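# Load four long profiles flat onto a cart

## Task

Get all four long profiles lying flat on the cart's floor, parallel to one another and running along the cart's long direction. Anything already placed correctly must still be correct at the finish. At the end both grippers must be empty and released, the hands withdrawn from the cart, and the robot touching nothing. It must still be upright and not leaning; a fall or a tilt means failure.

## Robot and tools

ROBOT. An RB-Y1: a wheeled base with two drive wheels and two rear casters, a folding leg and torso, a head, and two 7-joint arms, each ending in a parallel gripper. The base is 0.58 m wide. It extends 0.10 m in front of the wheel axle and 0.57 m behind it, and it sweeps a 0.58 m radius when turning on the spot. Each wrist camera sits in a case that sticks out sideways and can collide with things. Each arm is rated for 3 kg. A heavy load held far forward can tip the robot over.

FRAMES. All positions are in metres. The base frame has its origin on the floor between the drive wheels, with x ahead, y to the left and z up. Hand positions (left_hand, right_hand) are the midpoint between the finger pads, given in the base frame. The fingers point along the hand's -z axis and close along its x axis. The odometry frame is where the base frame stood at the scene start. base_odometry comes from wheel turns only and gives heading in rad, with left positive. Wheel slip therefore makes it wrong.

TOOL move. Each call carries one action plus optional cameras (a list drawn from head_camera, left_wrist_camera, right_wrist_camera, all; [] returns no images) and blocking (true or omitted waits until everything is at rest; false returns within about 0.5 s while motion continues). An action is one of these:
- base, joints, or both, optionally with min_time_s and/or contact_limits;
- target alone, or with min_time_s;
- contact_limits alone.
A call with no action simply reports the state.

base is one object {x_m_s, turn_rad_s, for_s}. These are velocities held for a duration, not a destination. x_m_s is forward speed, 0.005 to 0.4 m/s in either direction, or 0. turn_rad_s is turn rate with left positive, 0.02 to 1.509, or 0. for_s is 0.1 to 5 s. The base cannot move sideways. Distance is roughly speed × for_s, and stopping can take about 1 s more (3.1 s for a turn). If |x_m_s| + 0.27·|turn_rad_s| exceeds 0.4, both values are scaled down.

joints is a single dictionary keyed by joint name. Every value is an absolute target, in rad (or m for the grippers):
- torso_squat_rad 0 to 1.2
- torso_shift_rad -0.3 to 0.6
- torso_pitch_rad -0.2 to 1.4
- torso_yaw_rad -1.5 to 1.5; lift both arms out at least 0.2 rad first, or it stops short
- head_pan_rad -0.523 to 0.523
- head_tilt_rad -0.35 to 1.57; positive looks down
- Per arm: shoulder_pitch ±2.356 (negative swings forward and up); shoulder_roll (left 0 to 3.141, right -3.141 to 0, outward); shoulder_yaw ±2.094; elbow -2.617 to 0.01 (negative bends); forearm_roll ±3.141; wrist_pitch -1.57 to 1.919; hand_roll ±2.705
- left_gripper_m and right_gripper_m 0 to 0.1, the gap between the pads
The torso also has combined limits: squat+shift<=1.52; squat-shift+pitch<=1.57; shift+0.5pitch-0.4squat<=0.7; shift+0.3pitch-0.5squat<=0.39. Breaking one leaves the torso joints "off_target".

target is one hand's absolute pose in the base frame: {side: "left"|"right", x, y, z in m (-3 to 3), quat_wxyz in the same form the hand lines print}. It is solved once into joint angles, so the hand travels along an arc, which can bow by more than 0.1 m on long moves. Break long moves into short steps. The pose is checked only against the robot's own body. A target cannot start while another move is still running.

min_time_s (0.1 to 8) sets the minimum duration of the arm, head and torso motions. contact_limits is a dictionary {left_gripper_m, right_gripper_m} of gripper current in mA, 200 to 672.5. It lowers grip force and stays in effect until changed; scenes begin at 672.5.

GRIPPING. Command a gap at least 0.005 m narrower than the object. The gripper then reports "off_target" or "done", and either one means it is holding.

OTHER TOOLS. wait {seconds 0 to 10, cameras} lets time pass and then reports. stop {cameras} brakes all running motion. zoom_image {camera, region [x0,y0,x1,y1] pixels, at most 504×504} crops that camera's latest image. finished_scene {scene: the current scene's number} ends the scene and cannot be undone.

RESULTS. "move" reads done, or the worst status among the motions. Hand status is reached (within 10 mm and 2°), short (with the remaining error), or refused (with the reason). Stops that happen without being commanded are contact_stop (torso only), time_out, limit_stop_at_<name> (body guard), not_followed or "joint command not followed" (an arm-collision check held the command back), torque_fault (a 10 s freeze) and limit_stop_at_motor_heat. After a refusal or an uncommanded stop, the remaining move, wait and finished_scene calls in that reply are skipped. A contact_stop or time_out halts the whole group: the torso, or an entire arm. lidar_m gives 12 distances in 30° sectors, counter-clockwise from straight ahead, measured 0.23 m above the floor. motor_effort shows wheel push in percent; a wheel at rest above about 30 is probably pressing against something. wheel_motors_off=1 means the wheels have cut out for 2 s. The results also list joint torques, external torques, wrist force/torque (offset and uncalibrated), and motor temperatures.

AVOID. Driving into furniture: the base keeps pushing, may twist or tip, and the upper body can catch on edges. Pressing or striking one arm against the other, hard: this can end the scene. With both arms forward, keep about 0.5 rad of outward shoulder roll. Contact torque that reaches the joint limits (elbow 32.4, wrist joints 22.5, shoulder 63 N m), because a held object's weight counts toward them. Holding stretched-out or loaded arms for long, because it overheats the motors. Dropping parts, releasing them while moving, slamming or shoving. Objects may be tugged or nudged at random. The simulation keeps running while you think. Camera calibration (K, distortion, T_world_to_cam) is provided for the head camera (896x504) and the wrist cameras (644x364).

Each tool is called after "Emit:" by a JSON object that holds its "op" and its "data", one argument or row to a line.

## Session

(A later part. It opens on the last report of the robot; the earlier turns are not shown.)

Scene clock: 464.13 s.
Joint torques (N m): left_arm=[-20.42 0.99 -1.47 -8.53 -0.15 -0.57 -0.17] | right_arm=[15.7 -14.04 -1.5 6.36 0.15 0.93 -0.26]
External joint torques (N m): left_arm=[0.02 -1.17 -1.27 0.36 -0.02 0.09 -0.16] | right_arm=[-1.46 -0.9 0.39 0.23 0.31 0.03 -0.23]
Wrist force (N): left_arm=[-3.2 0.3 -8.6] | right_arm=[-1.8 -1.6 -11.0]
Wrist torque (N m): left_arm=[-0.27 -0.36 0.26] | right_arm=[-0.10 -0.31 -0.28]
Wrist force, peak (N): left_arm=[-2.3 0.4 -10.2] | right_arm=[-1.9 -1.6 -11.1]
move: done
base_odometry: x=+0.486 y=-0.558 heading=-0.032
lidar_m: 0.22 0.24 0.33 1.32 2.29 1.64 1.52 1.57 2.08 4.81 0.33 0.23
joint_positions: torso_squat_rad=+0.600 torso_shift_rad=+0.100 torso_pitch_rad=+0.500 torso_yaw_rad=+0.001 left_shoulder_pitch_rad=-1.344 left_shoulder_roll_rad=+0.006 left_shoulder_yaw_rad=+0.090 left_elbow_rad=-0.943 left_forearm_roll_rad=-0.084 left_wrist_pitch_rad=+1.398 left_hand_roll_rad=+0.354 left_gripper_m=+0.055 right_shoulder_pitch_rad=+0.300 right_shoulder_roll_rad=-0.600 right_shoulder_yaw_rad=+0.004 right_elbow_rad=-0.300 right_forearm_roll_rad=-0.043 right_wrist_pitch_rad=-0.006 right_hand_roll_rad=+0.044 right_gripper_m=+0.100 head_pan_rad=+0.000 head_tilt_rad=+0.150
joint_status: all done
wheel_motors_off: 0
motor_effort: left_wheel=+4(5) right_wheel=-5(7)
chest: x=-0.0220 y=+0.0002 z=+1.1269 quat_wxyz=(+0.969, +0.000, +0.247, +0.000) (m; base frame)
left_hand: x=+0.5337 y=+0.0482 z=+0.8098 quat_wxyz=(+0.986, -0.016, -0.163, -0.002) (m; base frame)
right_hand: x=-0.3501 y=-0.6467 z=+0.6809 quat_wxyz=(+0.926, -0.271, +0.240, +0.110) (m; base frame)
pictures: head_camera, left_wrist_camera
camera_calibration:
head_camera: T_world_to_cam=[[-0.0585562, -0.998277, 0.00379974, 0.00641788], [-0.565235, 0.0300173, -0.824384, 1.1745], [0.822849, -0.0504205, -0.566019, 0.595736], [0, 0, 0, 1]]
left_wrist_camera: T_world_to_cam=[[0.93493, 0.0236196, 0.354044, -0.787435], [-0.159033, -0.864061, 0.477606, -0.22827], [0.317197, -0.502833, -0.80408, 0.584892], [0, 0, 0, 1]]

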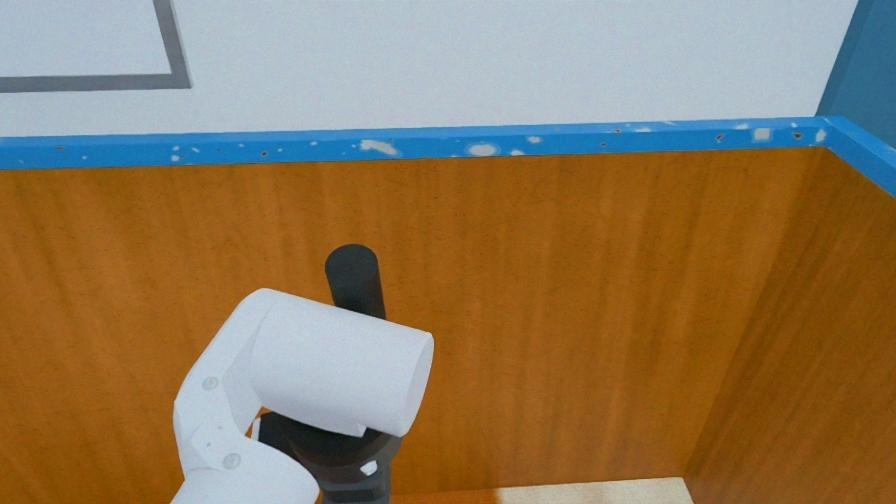

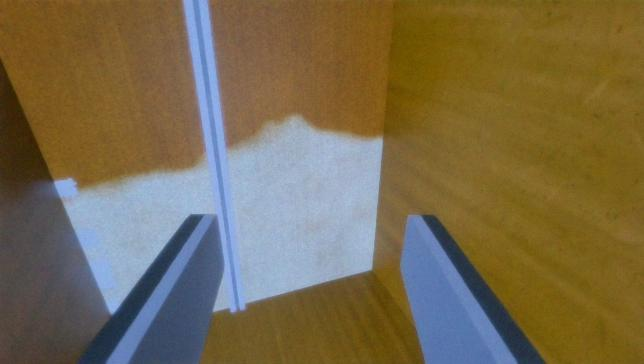

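Emit:
{"op": "move", "data": {
  "base": {"x_m_s":-0.3,"for_s":1.28},
  "cameras": ["head_camera"]
}}

Emit:
{"op": "move", "data": {
  "base": {"turn_rad_s":-0.5,"for_s":2.33},
  "joints": {"left_shoulder_pitch_rad":-0.272,"left_shoulder_roll_rad":0.793,"left_shoulder_yaw_rad":0.249,"left_elbow_rad":-1.883,"left_forearm_roll_rad":-0.009,"left_wrist_pitch_rad":0.047,"left_hand_roll_rad":-0.791,"right_shoulder_roll_rad":-0.35,"torso_pitch_rad":0.3,"torso_shift_rad":0.0},
  "cameras": []
}}

Emit:
{"op": "move", "data": {
  "base": {"x_m_s":-0.3,"for_s":2.5},
  "cameras": []
}}

Emit:
{"op": "move", "data": {
  "base": {"turn_rad_s":0.5,"for_s":2.6},
  "joints": {"head_pan_rad":0.5,"head_tilt_rad":0.6},
  "cameras": ["head_camera"]
}}

Scene clock: 478.83 s.
Wrist force, peak (N): left_arm=[-3.8 0.1 -8.9] | right_arm=[-1.8 -1.6 -11.4]
move: done
base_status: done (sent for 1.27 of 1.27 s)
wheel_motors_off: 0
motor_effort: left_wheel=+13(43) right_wheel=-10(29)
pictures: head_camera
camera_calibration:
head_camera: T_world_to_cam=[[-0.0585462, -0.998277, 0.00383324, 0.00640069], [-0.565241, 0.0299843, -0.824381, 1.17452], [0.822845, -0.0504311, -0.566023, 0.595722], [0, 0, 0, 1]]

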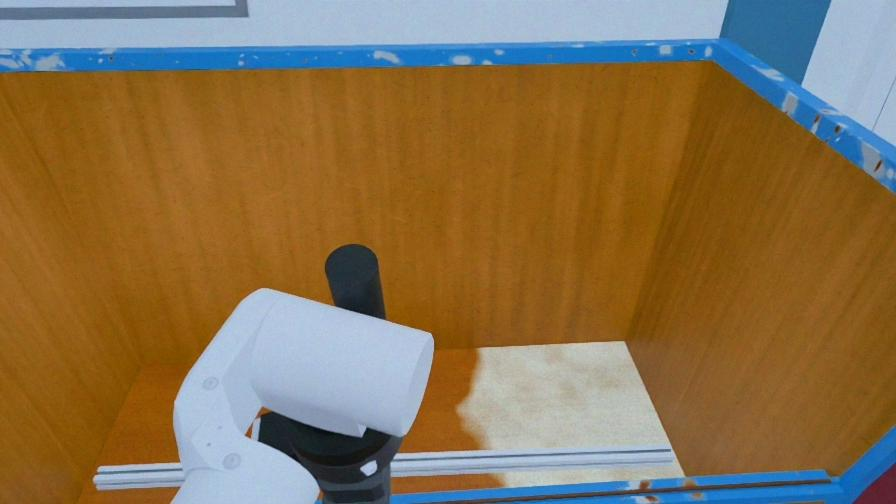

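Scene clock: 482.50 s.
Wrist force, peak (N): left_arm=[-4.4 -0.9 -9.2] | right_arm=[-3.3 -2.6 -12.5]
move: done
base_status: done (sent for 2.33 of 2.33 s)
joint_status: all done
wheel_motors_off: 0
motor_effort: left_wheel=+18(49) right_wheel=+3(41)
pictures: none

Scene clock: 486.37 s.
Wrist force, peak (N): left_arm=[-0.5 -6.2 -1.1] | right_arm=[-3.5 -2.4 -12.7]
move: done
base_status: done (sent for 2.5 of 2.5 s)
wheel_motors_off: 0
motor_effort: left_wheel=-12(41) right_wheel=+19(40)
pictures: none

Scene clock: 490.30 s.
Joint torques (N m): left_arm=[-9.27 11.66 7.36 -7.27 0.07 -1.29 0.64] | right_arm=[11.48 -11.07 -0.95 3.81 0.03 0.49 -0.33]
External joint torques (N m): left_arm=[0.51 -0.89 -0.47 -0.49 0.01 -0.14 0.63] | right_arm=[-1.56 -1.36 0.44 -0.34 0.12 0 -0.31]
Wrist force (N): left_arm=[-1.0 -5.2 -1.5] | right_arm=[-3.2 -2.4 -12.4]
Wrist torque (N m): left_arm=[0.02 -0.18 0.24] | right_arm=[-0.03 -0.39 -0.29]
Wrist force, peak (N): left_arm=[-0.1 -6.2 -1.1] | right_arm=[-3.2 -2.5 -12.7]
move: done
base_odometry: x=-0.167 y=+0.153 heading=+0.101
lidar_m: 0.90 1.15 2.64 2.55 1.16 0.92 0.88 0.95 1.39 4.89 1.16 0.91
base_status: done (sent for 2.6 of 2.6 s)
joint_positions: torso_squat_rad=+0.600 torso_shift_rad=+0.000 torso_pitch_rad=+0.300 torso_yaw_rad=+0.001 left_shoulder_pitch_rad=-0.272 left_shoulder_roll_rad=+0.793 left_shoulder_yaw_rad=+0.249 left_elbow_rad=-1.883 left_forearm_roll_rad=-0.009 left_wrist_pitch_rad=+0.047 left_hand_roll_rad=-0.791 left_gripper_m=+0.055 right_shoulder_pitch_rad=+0.300 right_shoulder_roll_rad=-0.350 right_shoulder_yaw_rad=+0.004 right_elbow_rad=-0.300 right_forearm_roll_rad=-0.043 right_wrist_pitch_rad=-0.006 right_hand_roll_rad=+0.044 right_gripper_m=+0.100 head_pan_rad=+0.500 head_tilt_rad=+0.600
joint_status: all done
wheel_motors_off: 0
motor_effort: left_wheel=+4(40) right_wheel=+18(51)
chest: x=-0.1366 y=+0.0003 z=+1.1538 quat_wxyz=(+0.989, +0.000, +0.149, +0.000) (m; base frame)
left_hand: x=+0.3928 y=+0.3808 z=+1.1777 quat_wxyz=(+0.383, +0.554, -0.591, -0.444) (m; base frame)
right_hand: x=-0.4013 y=-0.4800 z=+0.5730 quat_wxyz=(+0.974, -0.172, +0.145, +0.029) (m; base frame)
pictures: head_camera
camera_calibration:
head_camera: T_world_to_cam=[[0.408214, -0.904306, -0.124865, 0.196119], [-0.704204, -0.224899, -0.673437, 0.918521], [0.580911, 0.362837, -0.728623, 0.949057], [0, 0, 0, 1]]

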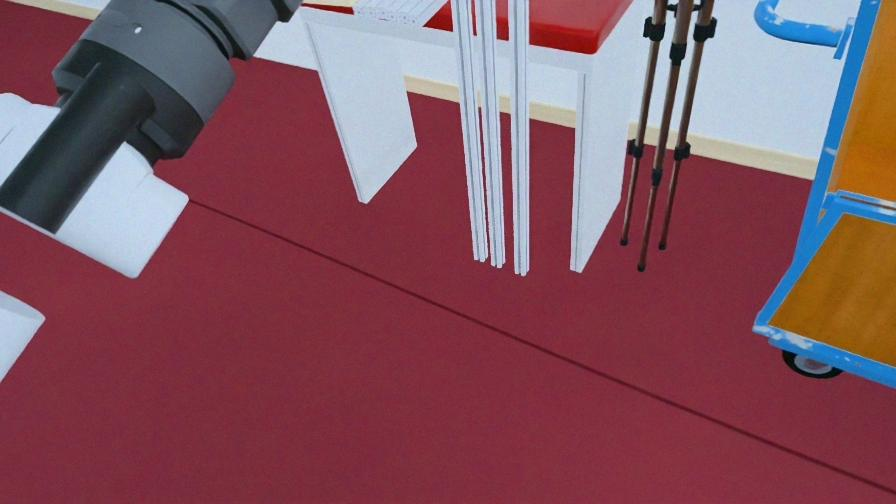

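Emit:
{"op": "move", "data": {
  "base": {"x_m_s":0.2,"for_s":2.0},
  "joints": {"left_gripper_m":0.06},
  "cameras": []
}}

Emit:
{"op": "move", "data": {
  "joints": {"torso_squat_rad":1.085,"torso_shift_rad":0.25,"torso_pitch_rad":0.7,"head_tilt_rad":0.0},
  "cameras": []
}}

Emit:
{"op": "move", "data": {
  "target": {"side":"left","x":0.56,"y":0.474,"z":0.55,"quat_wxyz":[0.493,0.455,-0.503,-0.545]},
  "min_time_s": 2.5,
  "cameras": ["head_camera","left_wrist_camera"]
}}

Scene clock: 500.90 s.
Wrist force, peak (N): left_arm=[-0.7 -6.2 -1.5] | right_arm=[-3.7 -2.4 -12.7]
move: done
base_status: done (sent for 2 of 2 s)
joint_status: all done
wheel_motors_off: 0
motor_effort: left_wheel=+10(45) right_wheel=-8(51)
pictures: none

Scene clock: 503.50 s.
Wrist force, peak (N): left_arm=[-1.0 -6.6 -4.0] | right_arm=[-3.3 -2.4 -12.5]
move: done
joint_status: all done
wheel_motors_off: 0
motor_effort: left_wheel=+10(14) right_wheel=-10(12)
pictures: none

Scene clock: 506.33 s.
Joint torques (N m): left_arm=[-6.08 16.02 6.64 -5.48 0.48 -1.54 0.65] | right_arm=[20.66 -9.08 -1.03 7.78 0.16 1.33 -0.09]
External joint torques (N m): left_arm=[-0.77 0.75 -0.38 0.25 -0.24 -0.22 0.63] | right_arm=[-1.32 -1.38 0.25 0.27 0.34 0.15 -0.06]
Wrist force (N): left_arm=[-0.9 -5.8 -3.8] | right_arm=[-0.9 -2.9 -10.9]
Wrist torque (N m): left_arm=[0.03 -0.26 0.23] | right_arm=[0.03 -0.29 -0.27]
Wrist force, peak (N): left_arm=[-1.0 -6.8 -3.7] | right_arm=[-1.2 -2.8 -11.4]
move: done
base_odometry: x=+0.231 y=+0.193 heading=+0.102
lidar_m: 0.51 0.77 1.30 3.73 1.68 1.31 1.27 1.37 2.03 1.37 0.64 0.50
joint_positions: torso_squat_rad=+1.085 torso_shift_rad=+0.250 torso_pitch_rad=+0.700 torso_yaw_rad=+0.001 left_shoulder_pitch_rad=-0.498 left_shoulder_roll_rad=+0.822 left_shoulder_yaw_rad=+0.159 left_elbow_rad=-1.128 left_forearm_roll_rad=-0.024 left_wrist_pitch_rad=-0.496 left_hand_roll_rad=-0.790 left_gripper_m=+0.060 right_shoulder_pitch_rad=+0.300 right_shoulder_roll_rad=-0.350 right_shoulder_yaw_rad=+0.004 right_elbow_rad=-0.300 right_forearm_roll_rad=-0.043 right_wrist_pitch_rad=-0.006 right_hand_roll_rad=+0.044 right_gripper_m=+0.100 head_pan_rad=+0.500 head_tilt_rad=+0.000
joint_status: all done
wheel_motors_off: 0
motor_effort: left_wheel=+10(11) right_wheel=-8(12)
chest: x=+0.0523 y=+0.0003 z=+0.8338 quat_wxyz=(+0.939, +0.000, +0.343, +0.000) (m; base frame)
left_hand: x=+0.5594 y=+0.4738 z=+0.5502 quat_wxyz=(+0.495, +0.455, -0.500, -0.545) (m; base frame)
left_hand_status: reached (checked arc, planned for 2.5 s): 1 mm and 0.4 deg off.
right_hand: x=-0.4177 y=-0.4801 z=+0.4019 quat_wxyz=(+0.926, -0.162, +0.335, +0.063) (m; base frame)
pictures: head_camera, left_wrist_camera
camera_calibration:
head_camera: T_world_to_cam=[[0.312278, -0.899514, -0.305546, 0.241263], [-0.621709, 0.0496828, -0.781671, 0.940147], [0.718304, 0.434059, -0.543721, 0.327621], [0, 0, 0, 1]]
left_wrist_camera: T_world_to_cam=[[-0.127259, -0.991591, 0.0234953, 0.527463], [-0.546541, 0.0503356, -0.835918, 0.773764], [0.827706, -0.119219, -0.548351, -0.0260559], [0, 0, 0, 1]]

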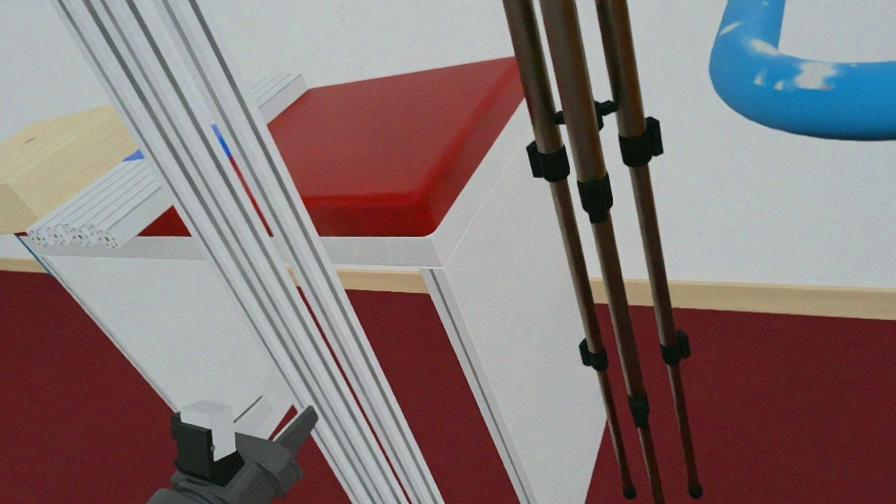

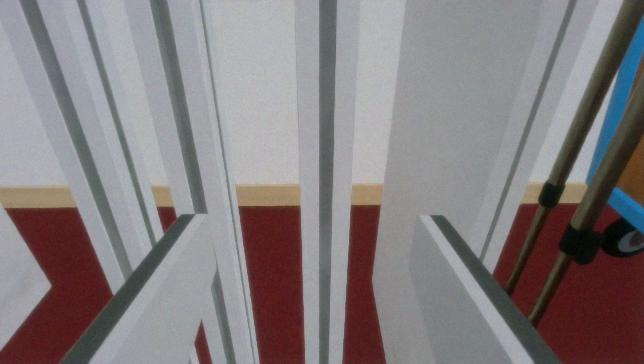

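Emit:
{"op": "move", "data": {
  "target": {"side":"left","x":0.62,"y":0.463,"z":0.55,"quat_wxyz":[0.493,0.455,-0.503,-0.545]},
  "min_time_s": 1.5,
  "cameras": ["left_wrist_camera"]
}}

Emit:
{"op": "move", "data": {
  "target": {"side":"left","x":0.68,"y":0.457,"z":0.55,"quat_wxyz":[0.493,0.455,-0.503,-0.545]},
  "min_time_s": 2,
  "cameras": ["left_wrist_camera"]
}}

Scene clock: 513.57 s.
Wrist force, peak (N): left_arm=[-0.3 -6.2 -4.3] | right_arm=[-1.1 -2.8 -11.5]
move: done
joint_status: all done
wheel_motors_off: 0
motor_effort: left_wheel=+10(11) right_wheel=-9(11)
left_hand_status: reached (checked arc, planned for 1.5 s): 0 mm and 0.1 deg off.
pictures: left_wrist_camera
camera_calibration:
left_wrist_camera: T_world_to_cam=[[-0.130551, -0.991154, 0.0238787, 0.52589], [-0.543787, 0.0514451, -0.837645, 0.805763], [0.829007, -0.12234, -0.545693, -0.078235], [0, 0, 0, 1]]

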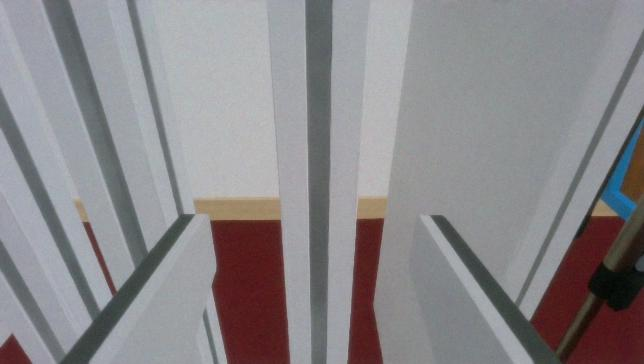

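Scene clock: 515.90 s.
Joint torques (N m): left_arm=[-14.22 14.21 1.4 -5.17 0.48 -1.32 0.45] | right_arm=[20.64 -9.09 -1.28 7.66 -0.08 1.31 -0.4]
External joint torques (N m): left_arm=[-0.38 -1.55 -1.24 0.2 -0.46 -0.03 0.44] | right_arm=[-1.34 -1.39 0 0.15 0.1 0.14 -0.36]
Wrist force (N): left_arm=[-0.7 -5.8 -3.9] | right_arm=[-0.9 -2.8 -11.3]
Wrist torque (N m): left_arm=[0.03 -0.22 0.21] | right_arm=[0.01 -0.29 -0.29]
Wrist force, peak (N): left_arm=[-0.9 -6.8 -4.5] | right_arm=[-0.9 -3.0 -11.5]
move: short
base_odometry: x=+0.231 y=+0.193 heading=+0.102
lidar_m: 0.51 0.77 1.30 3.73 1.68 1.31 1.28 1.37 2.01 1.36 0.65 0.50
joint_positions: torso_squat_rad=+1.085 torso_shift_rad=+0.250 torso_pitch_rad=+0.700 torso_yaw_rad=+0.001 left_shoulder_pitch_rad=-1.208 left_shoulder_roll_rad=+0.806 left_shoulder_yaw_rad=-0.062 left_elbow_rad=-0.267 left_forearm_roll_rad=-0.151 left_wrist_pitch_rad=-0.695 left_hand_roll_rad=-0.769 left_gripper_m=+0.060 right_shoulder_pitch_rad=+0.300 right_shoulder_roll_rad=-0.350 right_shoulder_yaw_rad=+0.004 right_elbow_rad=-0.300 right_forearm_roll_rad=-0.043 right_wrist_pitch_rad=-0.006 right_hand_roll_rad=+0.044 right_gripper_m=+0.100 head_pan_rad=+0.500 head_tilt_rad=+0.000
joint_status: all done
wheel_motors_off: 0
motor_effort: left_wheel=+10(11) right_wheel=-9(12)
chest: x=+0.0523 y=+0.0003 z=+0.8338 quat_wxyz=(+0.939, +0.000, +0.343, +0.000) (m; base frame)
left_hand: x=+0.6794 y=+0.4568 z=+0.5504 quat_wxyz=(+0.506, +0.456, -0.489, -0.546) (m; base frame)
left_hand_status: short (checked arc, as near as the solve gets, planned for 2.0 s): 1 mm and 2.2 deg off. The place is met; only the turn is off.
right_hand: x=-0.4177 y=-0.4801 z=+0.4019 quat_wxyz=(+0.926, -0.162, +0.335, +0.063) (m; base frame)
pictures: left_wrist_camera
camera_calibration:
left_wrist_camera: T_world_to_cam=[[-0.104514, -0.994285, 0.0217629, 0.512601], [-0.566347, 0.0415148, -0.823121, 0.850838], [0.817513, -0.0983527, -0.567449, -0.119349], [0, 0, 0, 1]]

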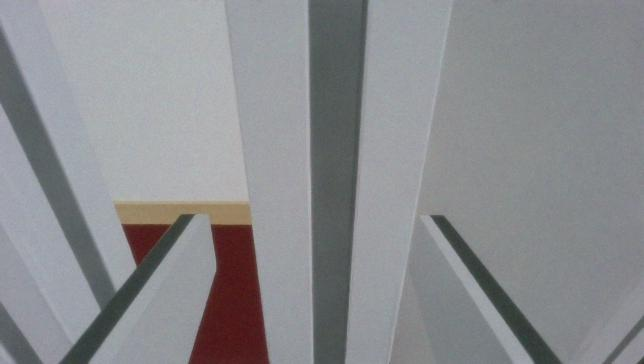

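Emit:
{"op": "move", "data": {
  "target": {"side":"left","x":0.678,"y":0.4535,"z":0.55,"quat_wxyz":[0.506,0.456,-0.489,-0.546]},
  "min_time_s": 1,
  "cameras": []
}}

Emit:
{"op": "move", "data": {
  "joints": {"left_gripper_m":0.012},
  "cameras": ["left_wrist_camera"]
}}

Emit:
{"op": "move", "data": {
  "target": {"side":"left","x":0.655,"y":0.4535,"z":0.58,"quat_wxyz":[0.493,0.455,-0.503,-0.545]},
  "min_time_s": 2,
  "cameras": []
}}

Emit:
{"op": "move", "data": {
  "target": {"side":"left","x":0.55,"y":0.40,"z":0.65,"quat_wxyz":[0.493,0.455,-0.503,-0.545]},
  "min_time_s": 3,
  "cameras": ["head_camera","left_wrist_camera"]
}}

Scene clock: 524.17 s.
Wrist force, peak (N): left_arm=[-1.0 -6.5 -4.0] | right_arm=[-1.0 -3.1 -11.5]
move: done
joint_status: all done
wheel_motors_off: 0
motor_effort: left_wheel=+10(11) right_wheel=-10(11)
left_hand_status: reached (checked arc, planned for 1.0 s): 0 mm and 0.5 deg off.
pictures: none

Scene clock: 525.20 s.
Wrist force, peak (N): left_arm=[-0.4 -6.4 -4.2] | right_arm=[-0.8 -2.9 -11.4]
move: off_target
joint_status: left_gripper_m off_target (ended at +0.031, target +0.012)
wheel_motors_off: 0
motor_effort: left_wheel=+10(10) right_wheel=-10(12)
pictures: left_wrist_camera
camera_calibration:
left_wrist_camera: T_world_to_cam=[[-0.111325, -0.993545, 0.0218199, 0.513642], [-0.56046, 0.0446365, -0.826978, 0.846507], [0.820665, -0.104292, -0.561811, -0.121698], [0, 0, 0, 1]]

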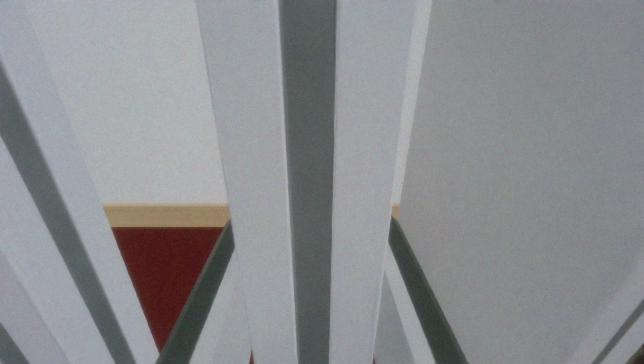

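Scene clock: 527.53 s.
Wrist force, peak (N): left_arm=[0.9 17.1 -2.4] | right_arm=[-0.9 -2.9 -11.5]
move: done
joint_status: all done
wheel_motors_off: 0
motor_effort: left_wheel=+9(10) right_wheel=-9(12)
left_hand_status: reached (checked arc, planned for 2.0 s): 2 mm and 0.3 deg off.
pictures: none

Scene clock: 530.87 s.
Joint torques (N m): left_arm=[-6.64 11.17 11.74 -9.86 0.39 -2.95 -0.25] | right_arm=[20.78 -9.01 -0.86 7.68 -0.07 1.24 -0.09]
External joint torques (N m): left_arm=[-2.6 -0.56 3.41 -3.14 0.25 -1.66 -0.26] | right_arm=[-1.2 -1.31 0.42 0.17 0.11 0.06 -0.05]
Wrist force (N): left_arm=[-1.0 -14.8 -4.5] | right_arm=[-0.9 -3.0 -11.2]
Wrist torque (N m): left_arm=[-0.06 -0.25 0.25] | right_arm=[0.04 -0.29 -0.28]
Wrist force, peak (N): left_arm=[-1.5 -15.5 -4.8] | right_arm=[-1.0 -2.8 -11.6]
move: done
base_odometry: x=+0.231 y=+0.193 heading=+0.102
lidar_m: 0.50 0.66 1.30 3.72 1.68 1.32 1.27 1.37 2.03 1.36 0.64 0.51
joint_positions: torso_squat_rad=+1.085 torso_shift_rad=+0.250 torso_pitch_rad=+0.700 torso_yaw_rad=+0.001 left_shoulder_pitch_rad=-0.259 left_shoulder_roll_rad=+0.836 left_shoulder_yaw_rad=+0.266 left_elbow_rad=-1.829 left_forearm_roll_rad=+0.012 left_wrist_pitch_rad=-0.007 left_hand_roll_rad=-0.766 left_gripper_m=+0.031 right_shoulder_pitch_rad=+0.300 right_shoulder_roll_rad=-0.350 right_shoulder_yaw_rad=+0.004 right_elbow_rad=-0.300 right_forearm_roll_rad=-0.043 right_wrist_pitch_rad=-0.006 right_hand_roll_rad=+0.044 right_gripper_m=+0.100 head_pan_rad=+0.500 head_tilt_rad=+0.000
joint_status: all done
wheel_motors_off: 0
motor_effort: left_wheel=+10(10) right_wheel=-9(12)
chest: x=+0.0523 y=+0.0003 z=+0.8338 quat_wxyz=(+0.939, +0.000, +0.343, +0.000) (m; base frame)
left_hand: x=+0.5495 y=+0.4002 z=+0.6490 quat_wxyz=(+0.493, +0.454, -0.503, -0.545) (m; base frame)
left_hand_status: reached (checked arc, planned for 3.0 s): 1 mm and 0.1 deg off.
right_hand: x=-0.4178 y=-0.4801 z=+0.4019 quat_wxyz=(+0.926, -0.162, +0.335, +0.062) (m; base frame)
pictures: head_camera, left_wrist_camera
camera_calibration:
head_camera: T_world_to_cam=[[0.312227, -0.899543, -0.305512, 0.241232], [-0.621789, 0.0496381, -0.78161, 0.940082], [0.718257, 0.434004, -0.543827, 0.327674], [0, 0, 0, 1]]
left_wrist_camera: T_world_to_cam=[[-0.133006, -0.990822, 0.0240917, 0.453334], [-0.5436, 0.0526033, -0.837694, 0.85322], [0.828739, -0.124515, -0.545608, 0.0273394], [0, 0, 0, 1]]

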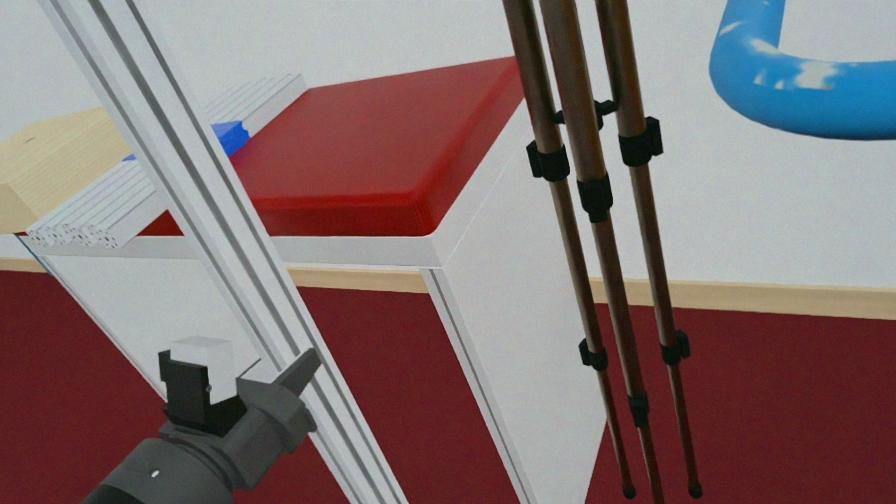

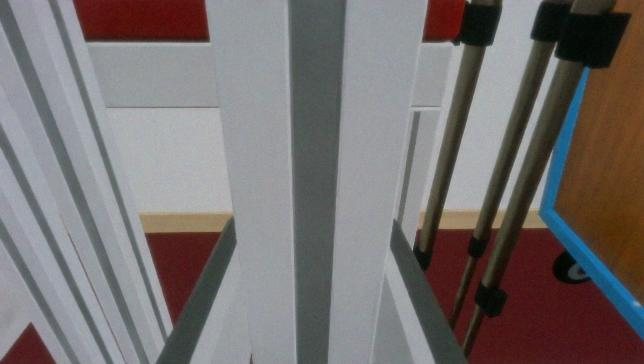

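Emit:
{"op": "move", "data": {
  "base": {"x_m_s":-0.2,"for_s":2.0},
  "cameras": []
}}

Emit:
{"op": "move", "data": {
  "base": {"turn_rad_s":-0.5,"for_s":2.6},
  "joints": {"torso_squat_rad":0.5,"torso_shift_rad":0.0,"torso_pitch_rad":0.3,"head_pan_rad":0.0,"head_tilt_rad":0.5},
  "cameras": []
}}

Emit:
{"op": "move", "data": {
  "base": {"x_m_s":0.3,"for_s":2.5},
  "cameras": []
}}

Emit:
{"op": "move", "data": {
  "base": {"turn_rad_s":0.5,"for_s":2.33},
  "cameras": []
}}

Emit:
{"op": "move", "data": {
  "target": {"side":"left","x":0.45,"y":0.25,"z":1.18,"quat_wxyz":[0.7071,0,-0.7071,0]},
  "min_time_s": 3.5,
  "cameras": ["head_camera"]
}}

Emit:
{"op": "move", "data": {
  "target": {"side":"left","x":0.48,"y":0.075,"z":1.18,"quat_wxyz":[0.7071,0,-0.7071,0]},
  "min_time_s": 2,
  "cameras": ["head_camera"]
}}

Scene clock: 539.60 s.
Wrist force, peak (N): left_arm=[-1.1 -15.7 -5.3] | right_arm=[-1.0 -2.9 -11.6]
move: done
base_status: done (sent for 2 of 2 s)
wheel_motors_off: 0
motor_effort: left_wheel=+8(33) right_wheel=-6(32)
pictures: none

Scene clock: 543.53 s.
Wrist force, peak (N): left_arm=[-1.6 -16.5 -3.3] | right_arm=[-3.6 -3.0 -12.5]
move: done
base_status: done (sent for 2.6 of 2.6 s)
joint_status: all done
wheel_motors_off: 0
motor_effort: left_wheel=+16(40) right_wheel=+2(36)
pictures: none

Scene clock: 547.13 s.
Wrist force, peak (N): left_arm=[-0.4 -14.8 1.1] | right_arm=[-3.5 -2.3 -12.6]
move: done
base_status: done (sent for 2.5 of 2.5 s)
wheel_motors_off: 0
motor_effort: left_wheel=-10(49) right_wheel=+7(49)
pictures: none

Scene clock: 550.83 s.
Wrist force, peak (N): left_arm=[-0.8 -14.6 2.0] | right_arm=[-3.3 -2.7 -12.5]
move: done
base_status: done (sent for 2.33 of 2.33 s)
wheel_motors_off: 0
motor_effort: left_wheel=+3(45) right_wheel=+15(41)
pictures: none

Scene clock: 554.67 s.
Wrist force, peak (N): left_arm=[-16.8 -1.5 -3.2] | right_arm=[-3.4 -2.5 -12.4]
move: done
joint_status: all done
wheel_motors_off: 0
motor_effort: left_wheel=+3(4) right_wheel=+17(19)
left_hand_status: reached (checked arc, planned for 3.5 s): 1 mm and 0.2 deg off.
pictures: head_camera
camera_calibration:
head_camera: T_world_to_cam=[[-0.0573797, -0.998265, 0.0131769, -0.0152255], [-0.682431, 0.0295852, -0.730351, 1.02273], [0.728695, -0.0508997, -0.682945, 0.921108], [0, 0, 0, 1]]

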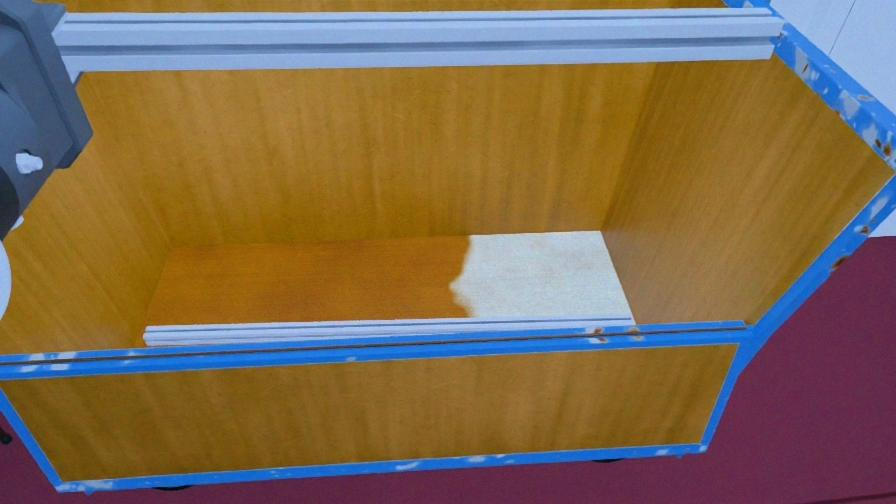

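Scene clock: 557.00 s.
Joint torques (N m): left_arm=[-24.32 -0.41 -0.2 -11.82 -2.08 -3.81 0.42] | right_arm=[11.84 -10.76 -1.43 3.81 0.2 0.63 -0.27]
External joint torques (N m): left_arm=[-6.79 -0.59 -0.91 -2.97 -1.44 -2.22 0.47] | right_arm=[-1.21 -1.05 -0.04 -0.34 0.3 0.14 -0.25]
Wrist force (N): left_arm=[-16.5 0.0 -3.1] | right_arm=[-3.3 -2.5 -12.3]
Wrist torque (N m): left_arm=[-0.16 -0.42 0.44] | right_arm=[0.00 -0.39 -0.29]
Wrist force, peak (N): left_arm=[-17.3 -0.1 -3.4] | right_arm=[-3.4 -2.5 -12.4]
move: done
base_odometry: x=+0.106 y=-0.545 heading=-0.032
lidar_m: 0.61 0.63 0.87 4.84 1.71 1.22 1.14 1.17 1.57 3.91 2.09 0.64
joint_positions: torso_squat_rad=+0.500 torso_shift_rad=+0.000 torso_pitch_rad=+0.301 torso_yaw_rad=+0.001 left_shoulder_pitch_rad=-0.903 left_shoulder_roll_rad=+0.000 left_shoulder_yaw_rad=-0.125 left_elbow_rad=-1.690 left_forearm_roll_rad=-0.576 left_wrist_pitch_rad=+0.795 left_hand_roll_rad=+0.538 left_gripper_m=+0.031 right_shoulder_pitch_rad=+0.300 right_shoulder_roll_rad=-0.350 right_shoulder_yaw_rad=+0.004 right_elbow_rad=-0.300 right_forearm_roll_rad=-0.043 right_wrist_pitch_rad=-0.006 right_hand_roll_rad=+0.044 right_gripper_m=+0.100 head_pan_rad=+0.000 head_tilt_rad=+0.500
joint_status: all done
wheel_motors_off: 0
motor_effort: left_wheel=+3(4) right_wheel=+16(20)
chest: x=-0.1363 y=+0.0004 z=+1.1904 quat_wxyz=(+0.989, +0.000, +0.150, +0.000) (m; base frame)
left_hand: x=+0.4800 y=+0.0755 z=+1.1787 quat_wxyz=(+0.708, +0.000, -0.706, -0.001) (m; base frame)
left_hand_status: reached (checked arc, planned for 2.0 s): 1 mm and 0.2 deg off.
right_hand: x=-0.4012 y=-0.4801 z=+0.6097 quat_wxyz=(+0.974, -0.172, +0.145, +0.029) (m; base frame)
pictures: head_camera
camera_calibration:
head_camera: T_world_to_cam=[[-0.0573838, -0.998265, 0.013165, -0.0152159], [-0.682431, 0.0295967, -0.730351, 1.02273], [0.728694, -0.0508945, -0.682945, 0.921109], [0, 0, 0, 1]]

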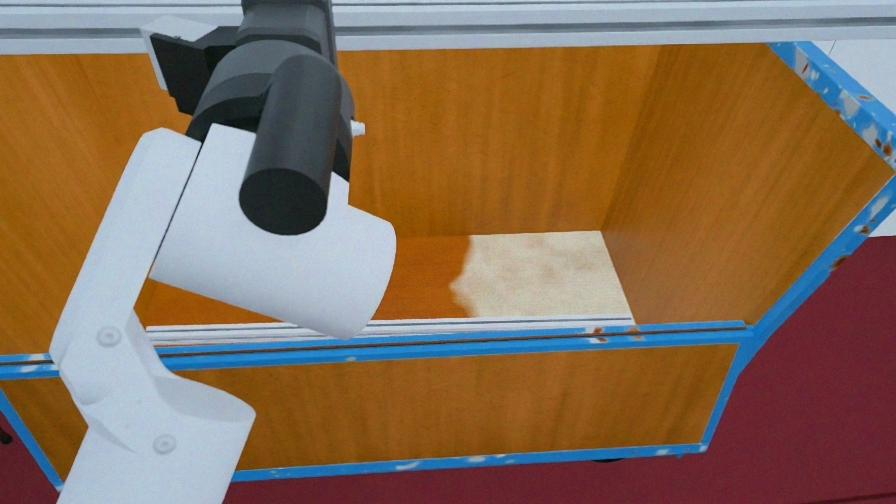

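Emit:
{"op": "move", "data": {
  "base": {"x_m_s":0.2,"for_s":1.57},
  "cameras": []
}}

Emit:
{"op": "move", "data": {
  "joints": {"right_shoulder_roll_rad":-0.6,"torso_shift_rad":0.1,"torso_pitch_rad":0.7,"head_tilt_rad":0.3},
  "min_time_s": 3,
  "cameras": []
}}

Emit:
{"op": "move", "data": {
  "target": {"side":"left","x":0.55,"y":0.05,"z":0.73,"quat_wxyz":[1,0,0,0]},
  "min_time_s": 3.5,
  "cameras": ["head_camera","left_wrist_camera"]
}}

Scene clock: 566.90 s.
Wrist force, peak (N): left_arm=[-17.4 0.3 -3.9] | right_arm=[-3.6 -2.6 -12.5]
move: done
base_status: done (sent for 1.57 of 1.57 s)
wheel_motors_off: 0
motor_effort: left_wheel=+8(43) right_wheel=-8(52)
pictures: none

Scene clock: 570.20 s.
Wrist force, peak (N): left_arm=[-15.9 0.0 -8.9] | right_arm=[-3.3 -2.5 -12.4]
move: done
joint_status: all done
wheel_motors_off: 0
motor_effort: left_wheel=+9(10) right_wheel=-9(11)
pictures: none

Scene clock: 574.03 s.
Joint torques (N m): left_arm=[-26.61 5.21 0.64 -9.26 -0.06 0.1 0.02] | right_arm=[19.94 -13.69 -1.14 8.05 -0.05 1.3 -0.1]
External joint torques (N m): left_arm=[-4.95 1.49 0.72 -1.69 -0.08 0.26 0.02] | right_arm=[-1.21 -2.76 0.53 0.38 0.14 0.09 -0.07]
Wrist force (N): left_arm=[-1.9 0.0 -18.4] | right_arm=[-0.8 -2.1 -10.6]
Wrist torque (N m): left_arm=[-0.43 -0.26 0.23] | right_arm=[-0.04 -0.27 -0.28]
Wrist force, peak (N): left_arm=[-3.9 -0.6 -18.5] | right_arm=[-0.8 -2.1 -10.9]
move: short
base_odometry: x=+0.419 y=-0.555 heading=-0.031
lidar_m: 0.30 0.31 0.43 1.93 2.16 1.55 1.45 1.49 1.99 5.01 0.44 0.32
joint_positions: torso_squat_rad=+0.500 torso_shift_rad=+0.100 torso_pitch_rad=+0.700 torso_yaw_rad=+0.001 left_shoulder_pitch_rad=-1.766 left_shoulder_roll_rad=+0.108 left_shoulder_yaw_rad=+0.151 left_elbow_rad=-0.267 left_forearm_roll_rad=+0.011 left_wrist_pitch_rad=+1.219 left_hand_roll_rad=+0.353 left_gripper_m=+0.031 right_shoulder_pitch_rad=+0.300 right_shoulder_roll_rad=-0.600 right_shoulder_yaw_rad=+0.004 right_elbow_rad=-0.300 right_forearm_roll_rad=-0.043 right_wrist_pitch_rad=-0.006 right_hand_roll_rad=+0.044 right_gripper_m=+0.100 head_pan_rad=+0.000 head_tilt_rad=+0.300
joint_status: all done
wheel_motors_off: 0
motor_effort: left_wheel=+10(10) right_wheel=-9(11)
chest: x=+0.0329 y=+0.0004 z=+1.1283 quat_wxyz=(+0.939, +0.000, +0.343, +0.000) (m; base frame)
left_hand: x=+0.5486 y=+0.0503 z=+0.7295 quat_wxyz=(+1.000, -0.008, -0.022, +0.000) (m; base frame)
left_hand_status: short (checked arc, as near as the solve gets, planned for 3.5 s): 2 mm and 2.7 deg off. The place is met; only the turn is off.
right_hand: x=-0.3776 y=-0.6464 z=+0.7566 quat_wxyz=(+0.897, -0.259, +0.332, +0.136) (m; base frame)
pictures: head_camera, left_wrist_camera
camera_calibration:
head_camera: T_world_to_cam=[[-0.0536355, -0.998271, 0.0240468, -0.0148494], [-0.813881, 0.0297507, -0.58027, 0.937422], [0.578551, -0.0506942, -0.814069, 0.869401], [0, 0, 0, 1]]
left_wrist_camera: T_world_to_cam=[[0.996749, 0.0216414, 0.0776034, -0.605136], [-0.0192093, -0.871624, 0.489798, -0.270972], [0.0782409, -0.489697, -0.868375, 0.693991], [0, 0, 0, 1]]

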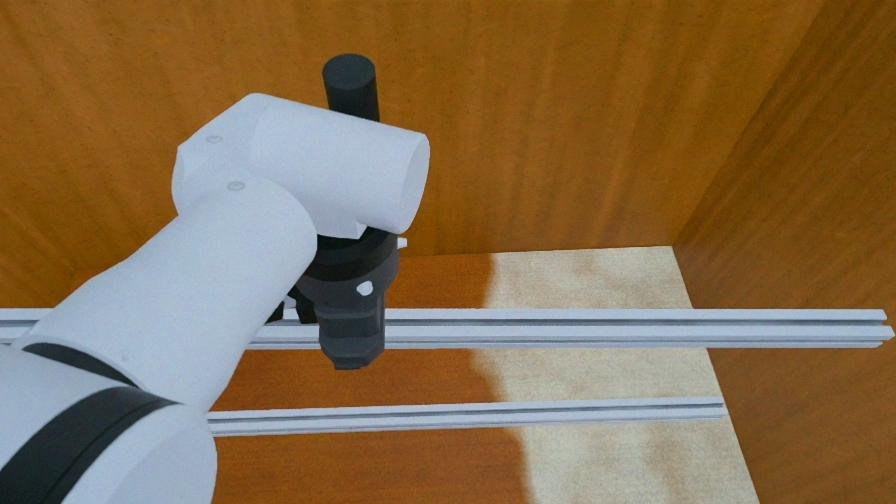

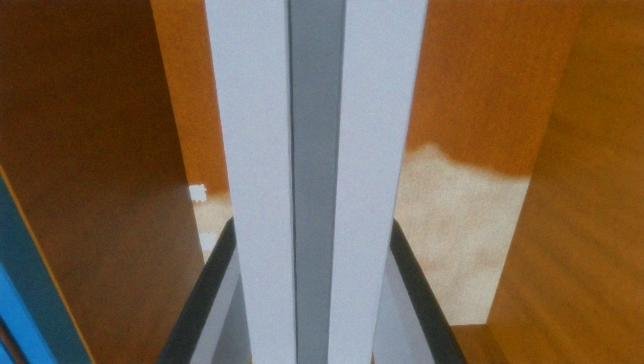

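Emit:
{"op": "move", "data": {
  "joints": {"torso_squat_rad":0.95,"head_tilt_rad":0.2},
  "min_time_s": 2.5,
  "cameras": []
}}

Emit:
{"op": "move", "data": {
  "target": {"side":"left","x":0.50,"y":0.065,"z":0.50,"quat_wxyz":[1,0,0,0]},
  "min_time_s": 1.5,
  "cameras": ["head_camera"]
}}

Scene clock: 583.77 s.
Wrist force, peak (N): left_arm=[-2.3 0.1 -18.8] | right_arm=[-0.7 -2.3 -10.9]
move: done
joint_status: all done
wheel_motors_off: 0
motor_effort: left_wheel=+9(10) right_wheel=-6(10)
pictures: none

Scene clock: 585.60 s.
Joint torques (N m): left_arm=[-24.3 2.12 -1.75 -10.19 -0.29 0.08 -0.23] | right_arm=[20.13 -13.03 -1.38 7.88 0.05 1.38 -0.2]
External joint torques (N m): left_arm=[-4.08 -0.51 -1.61 -2.47 -0.31 0.14 -0.23] | right_arm=[-1.02 -2.1 0.3 0.21 0.23 0.16 -0.17]
Wrist force (N): left_arm=[-0.4 -0.3 -18.2] | right_arm=[-1.1 -2.1 -10.6]
Wrist torque (N m): left_arm=[-0.35 -0.18 0.20] | right_arm=[-0.08 -0.30 -0.27]
Wrist force, peak (N): left_arm=[-0.7 0.3 -19.0] | right_arm=[-1.1 -2.2 -10.8]
move: done
base_odometry: x=+0.419 y=-0.555 heading=-0.031
lidar_m: 0.30 0.30 0.43 1.94 2.16 1.56 1.46 1.49 2.00 5.00 0.45 0.32
joint_positions: torso_squat_rad=+0.950 torso_shift_rad=+0.100 torso_pitch_rad=+0.700 torso_yaw_rad=+0.001 left_shoulder_pitch_rad=-1.581 left_shoulder_roll_rad=+0.086 left_shoulder_yaw_rad=+0.131 left_elbow_rad=-0.528 left_forearm_roll_rad=-0.009 left_wrist_pitch_rad=+1.359 left_hand_roll_rad=+0.340 left_gripper_m=+0.031 right_shoulder_pitch_rad=+0.300 right_shoulder_roll_rad=-0.600 right_shoulder_yaw_rad=+0.004 right_elbow_rad=-0.300 right_forearm_roll_rad=-0.043 right_wrist_pitch_rad=-0.006 right_hand_roll_rad=+0.044 right_gripper_m=+0.100 head_pan_rad=+0.000 head_tilt_rad=+0.200
joint_status: all done
wheel_motors_off: 0
motor_effort: left_wheel=+10(10) right_wheel=-8(10)
chest: x=+0.0122 y=+0.0003 z=+0.9223 quat_wxyz=(+0.939, +0.000, +0.343, +0.000) (m; base frame)
left_hand: x=+0.4992 y=+0.0654 z=+0.4995 quat_wxyz=(+1.000, +0.002, +0.006, +0.001) (m; base frame)
left_hand_status: reached (checked arc, planned for 1.5 s): 1 mm and 0.7 deg off.
right_hand: x=-0.3983 y=-0.6465 z=+0.5506 quat_wxyz=(+0.897, -0.259, +0.332, +0.137) (m; base frame)
pictures: head_camera
camera_calibration:
head_camera: T_world_to_cam=[[-0.0557371, -0.998275, 0.0184724, -0.004789], [-0.751891, 0.0297934, -0.658614, 0.874324], [0.656928, -0.0505985, -0.752254, 0.63566], [0, 0, 0, 1]]

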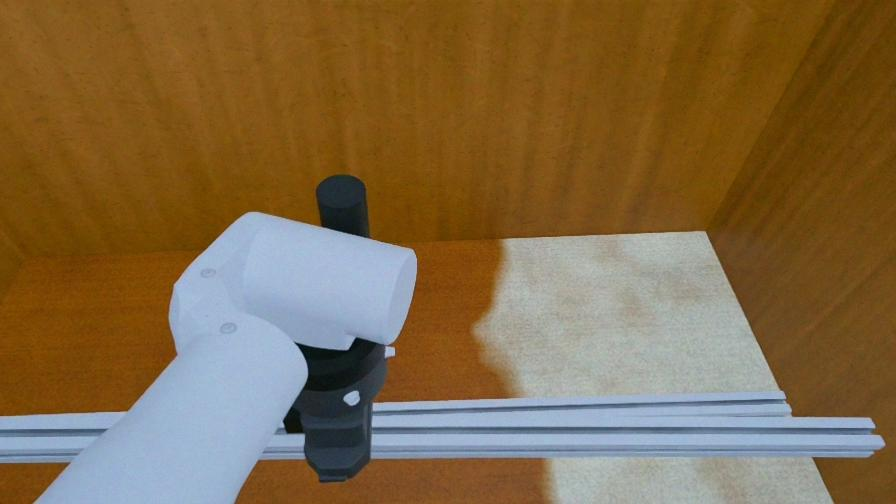

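Emit:
{"op": "move", "data": {
  "joints": {"torso_squat_rad":1.1,"torso_shift_rad":0.3,"torso_pitch_rad":0.75,"head_tilt_rad":0.15},
  "min_time_s": 2.5,
  "cameras": []
}}

Emit:
{"op": "move", "data": {
  "target": {"side":"left","x":0.537,"y":0.065,"z":0.35,"quat_wxyz":[1,-0.02,0,0]},
  "min_time_s": 1.5,
  "cameras": ["head_camera","left_wrist_camera"]
}}

Scene clock: 599.97 s.
Wrist force, peak (N): left_arm=[0.3 0.0 -19.0] | right_arm=[-0.8 -2.3 -10.8]
move: done
joint_status: all done
wheel_motors_off: 0
motor_effort: left_wheel=+9(10) right_wheel=-10(10)
pictures: none

Scene clock: 601.80 s.
Joint torques (N m): left_arm=[2.93 -4.47 -1.84 -5.17 0.01 -0.14 -0.04] | right_arm=[20.56 -12.12 -1.32 8.15 -0.04 1.26 -0.23]
External joint torques (N m): left_arm=[21.3 -5.8 -1.52 2.67 -0.07 -0.03 -0.04] | right_arm=[-1.44 -1.81 0.29 0.15 0.15 -0.03 -0.2]
Wrist force (N): left_arm=[-1.5 0.6 -18.5] | right_arm=[-0.4 -2.5 -10.2]
Wrist torque (N m): left_arm=[-0.42 -0.26 0.22] | right_arm=[-0.02 -0.25 -0.29]
Wrist force, peak (N): left_arm=[-2.9 1.8 -19.8] | right_arm=[-0.3 -2.6 -10.4]
move: done
base_odometry: x=+0.419 y=-0.555 heading=-0.031
lidar_m: 0.30 0.31 0.43 1.93 2.16 1.55 1.45 1.50 2.00 5.00 0.45 0.31
joint_positions: torso_squat_rad=+1.100 torso_shift_rad=+0.300 torso_pitch_rad=+0.749 torso_yaw_rad=+0.001 left_shoulder_pitch_rad=-1.443 left_shoulder_roll_rad=+0.067 left_shoulder_yaw_rad=+0.124 left_elbow_rad=-0.730 left_forearm_roll_rad=-0.010 left_wrist_pitch_rad=+1.352 left_hand_roll_rad=+0.316 left_gripper_m=+0.031 right_shoulder_pitch_rad=+0.300 right_shoulder_roll_rad=-0.600 right_shoulder_yaw_rad=+0.004 right_elbow_rad=-0.300 right_forearm_roll_rad=-0.043 right_wrist_pitch_rad=-0.006 right_hand_roll_rad=+0.044 right_gripper_m=+0.100 head_pan_rad=+0.000 head_tilt_rad=+0.150
joint_status: all done
wheel_motors_off: 0
motor_effort: left_wheel=+0(10) right_wheel=-9(11)
chest: x=+0.0764 y=+0.0002 z=+0.8105 quat_wxyz=(+0.931, +0.000, +0.366, +0.000) (m; base frame)
left_hand: x=+0.5400 y=+0.0647 z=+0.3537 quat_wxyz=(+1.000, -0.019, -0.002, +0.000) (m; base frame)
left_hand_status: reached (checked arc, planned for 1.5 s): 5 mm and 0.2 deg off.
right_hand: x=-0.3516 y=-0.6465 z=+0.4589 quat_wxyz=(+0.889, -0.255, +0.354, +0.143) (m; base frame)
pictures: head_camera, left_wrist_camera
camera_calibration:
head_camera: T_world_to_cam=[[-0.0559288, -0.998273, 0.017986, 0.00162619], [-0.750914, 0.0301843, -0.65971, 0.850046], [0.658027, -0.0504027, -0.751305, 0.498439], [0, 0, 0, 1]]
left_wrist_camera: T_world_to_cam=[[0.999064, 0.0221574, 0.0371597, -0.554677], [0.000117194, -0.860285, 0.509814, -0.0927387], [0.0432641, -0.509332, -0.859482, 0.392424], [0, 0, 0, 1]]

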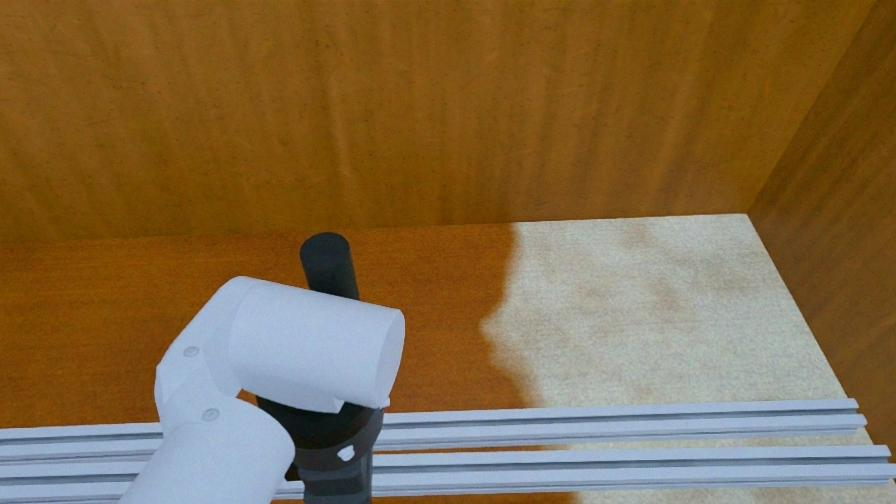

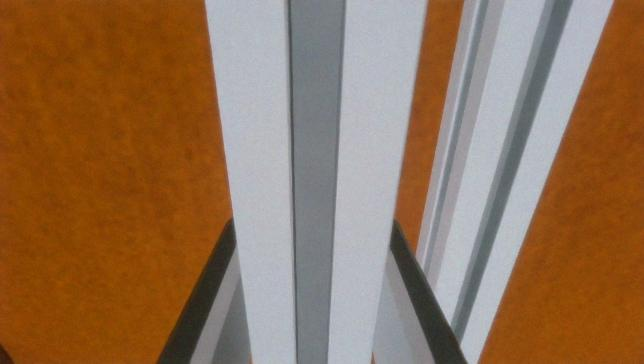

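Emit:
{"op": "move", "data": {
  "target": {"side":"left","x":0.537,"y":0.065,"z":0.328,"quat_wxyz":[1,-0.02,0,0]},
  "min_time_s": 1.5
}}

Scene clock: 634.93 s.
Joint torques (N m): left_arm=[-21.56 2.22 0.63 -9.34 -0.02 -0.2 0.53] | right_arm=[20.7 -12.27 -1.4 8.31 -0.19 1.38 -0.23]
External joint torques (N m): left_arm=[-3.14 0.65 0.86 -1.99 -0.1 -0.08 0.53] | right_arm=[-1.32 -1.97 0.21 0.3 0.01 0.09 -0.19]
Wrist force (N): left_arm=[-1.0 0.6 -18.6] | right_arm=[-0.4 -2.5 -10.3]
Wrist torque (N m): left_arm=[-0.43 -0.18 0.26] | right_arm=[-0.02 -0.25 -0.29]
Wrist force, peak (N): left_arm=[-1.1 1.1 -18.8] | right_arm=[-0.5 -2.4 -10.5]
move: done
base_odometry: x=+0.419 y=-0.555 heading=-0.031
lidar_m: 0.29 0.31 0.43 1.94 2.18 1.54 1.45 1.50 1.99 5.02 0.45 0.31
joint_positions: torso_squat_rad=+1.100 torso_shift_rad=+0.300 torso_pitch_rad=+0.750 torso_yaw_rad=+0.001 left_shoulder_pitch_rad=-1.489 left_shoulder_roll_rad=+0.076 left_shoulder_yaw_rad=+0.132 left_elbow_rad=-0.541 left_forearm_roll_rad=-0.003 left_wrist_pitch_rad=+1.203 left_hand_roll_rad=+0.317 left_gripper_m=+0.031 right_shoulder_pitch_rad=+0.300 right_shoulder_roll_rad=-0.600 right_shoulder_yaw_rad=+0.004 right_elbow_rad=-0.300 right_forearm_roll_rad=-0.043 right_wrist_pitch_rad=-0.006 right_hand_roll_rad=+0.044 right_gripper_m=+0.100 head_pan_rad=+0.000 head_tilt_rad=+0.150
joint_status: all done
wheel_motors_off: 0
motor_effort: left_wheel=+0(1) right_wheel=-8(12)
chest: x=+0.0768 y=+0.0002 z=+0.8102 quat_wxyz=(+0.930, +0.000, +0.366, +0.000) (m; base frame)
left_hand: x=+0.5354 y=+0.0654 z=+0.3273 quat_wxyz=(+1.000, -0.021, -0.003, +0.000) (m; base frame)
left_hand_status: reached (checked arc, planned for 1.5 s): 2 mm and 0.4 deg off.
right_hand: x=-0.3516 y=-0.6465 z=+0.4593 quat_wxyz=(+0.888, -0.255, +0.354, +0.143) (m; base frame)
pictures: head_camera, left_wrist_camera, right_wrist_camera
camera_calibration:
head_camera: T_world_to_cam=[[-0.0558046, -0.998276, 0.018171, 0.00154017], [-0.751736, 0.0300315, -0.65878, 0.84944], [0.657099, -0.0504227, -0.752116, 0.498712], [0, 0, 0, 1]]
left_wrist_camera: T_world_to_cam=[[0.998967, 0.0227237, 0.0393586, -0.54983], [-0.000679236, -0.858464, 0.512874, -0.0794389], [0.0454423, -0.512371, -0.857561, 0.368631], [0, 0, 0, 1]]
right_wrist_camera: T_world_to_cam=[[-0.719782, -0.062165, 0.691411, -0.609148], [-0.128413, 0.990717, -0.0446071, 0.646054], [-0.68222, -0.120894, -0.721083, 0.0871838], [0, 0, 0, 1]]

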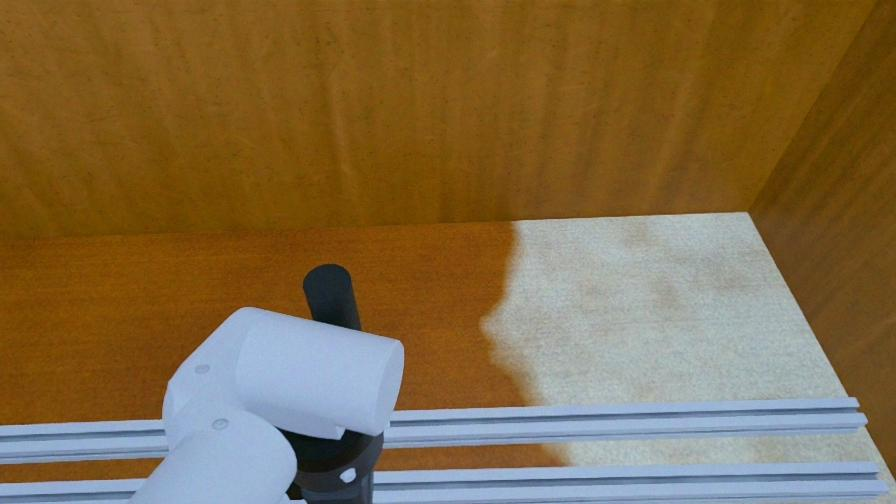

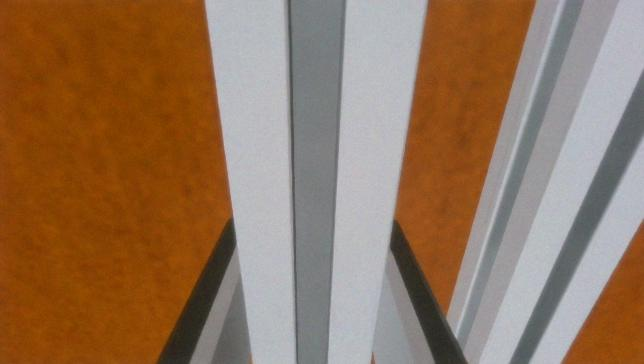

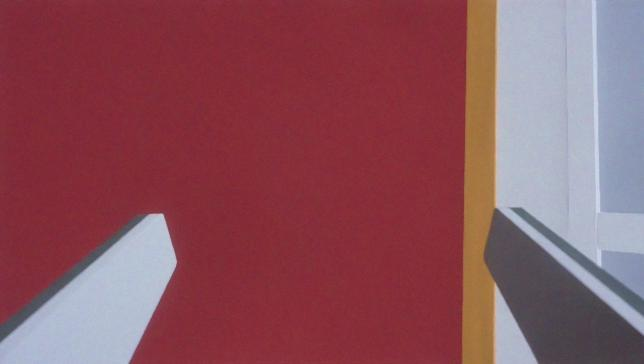

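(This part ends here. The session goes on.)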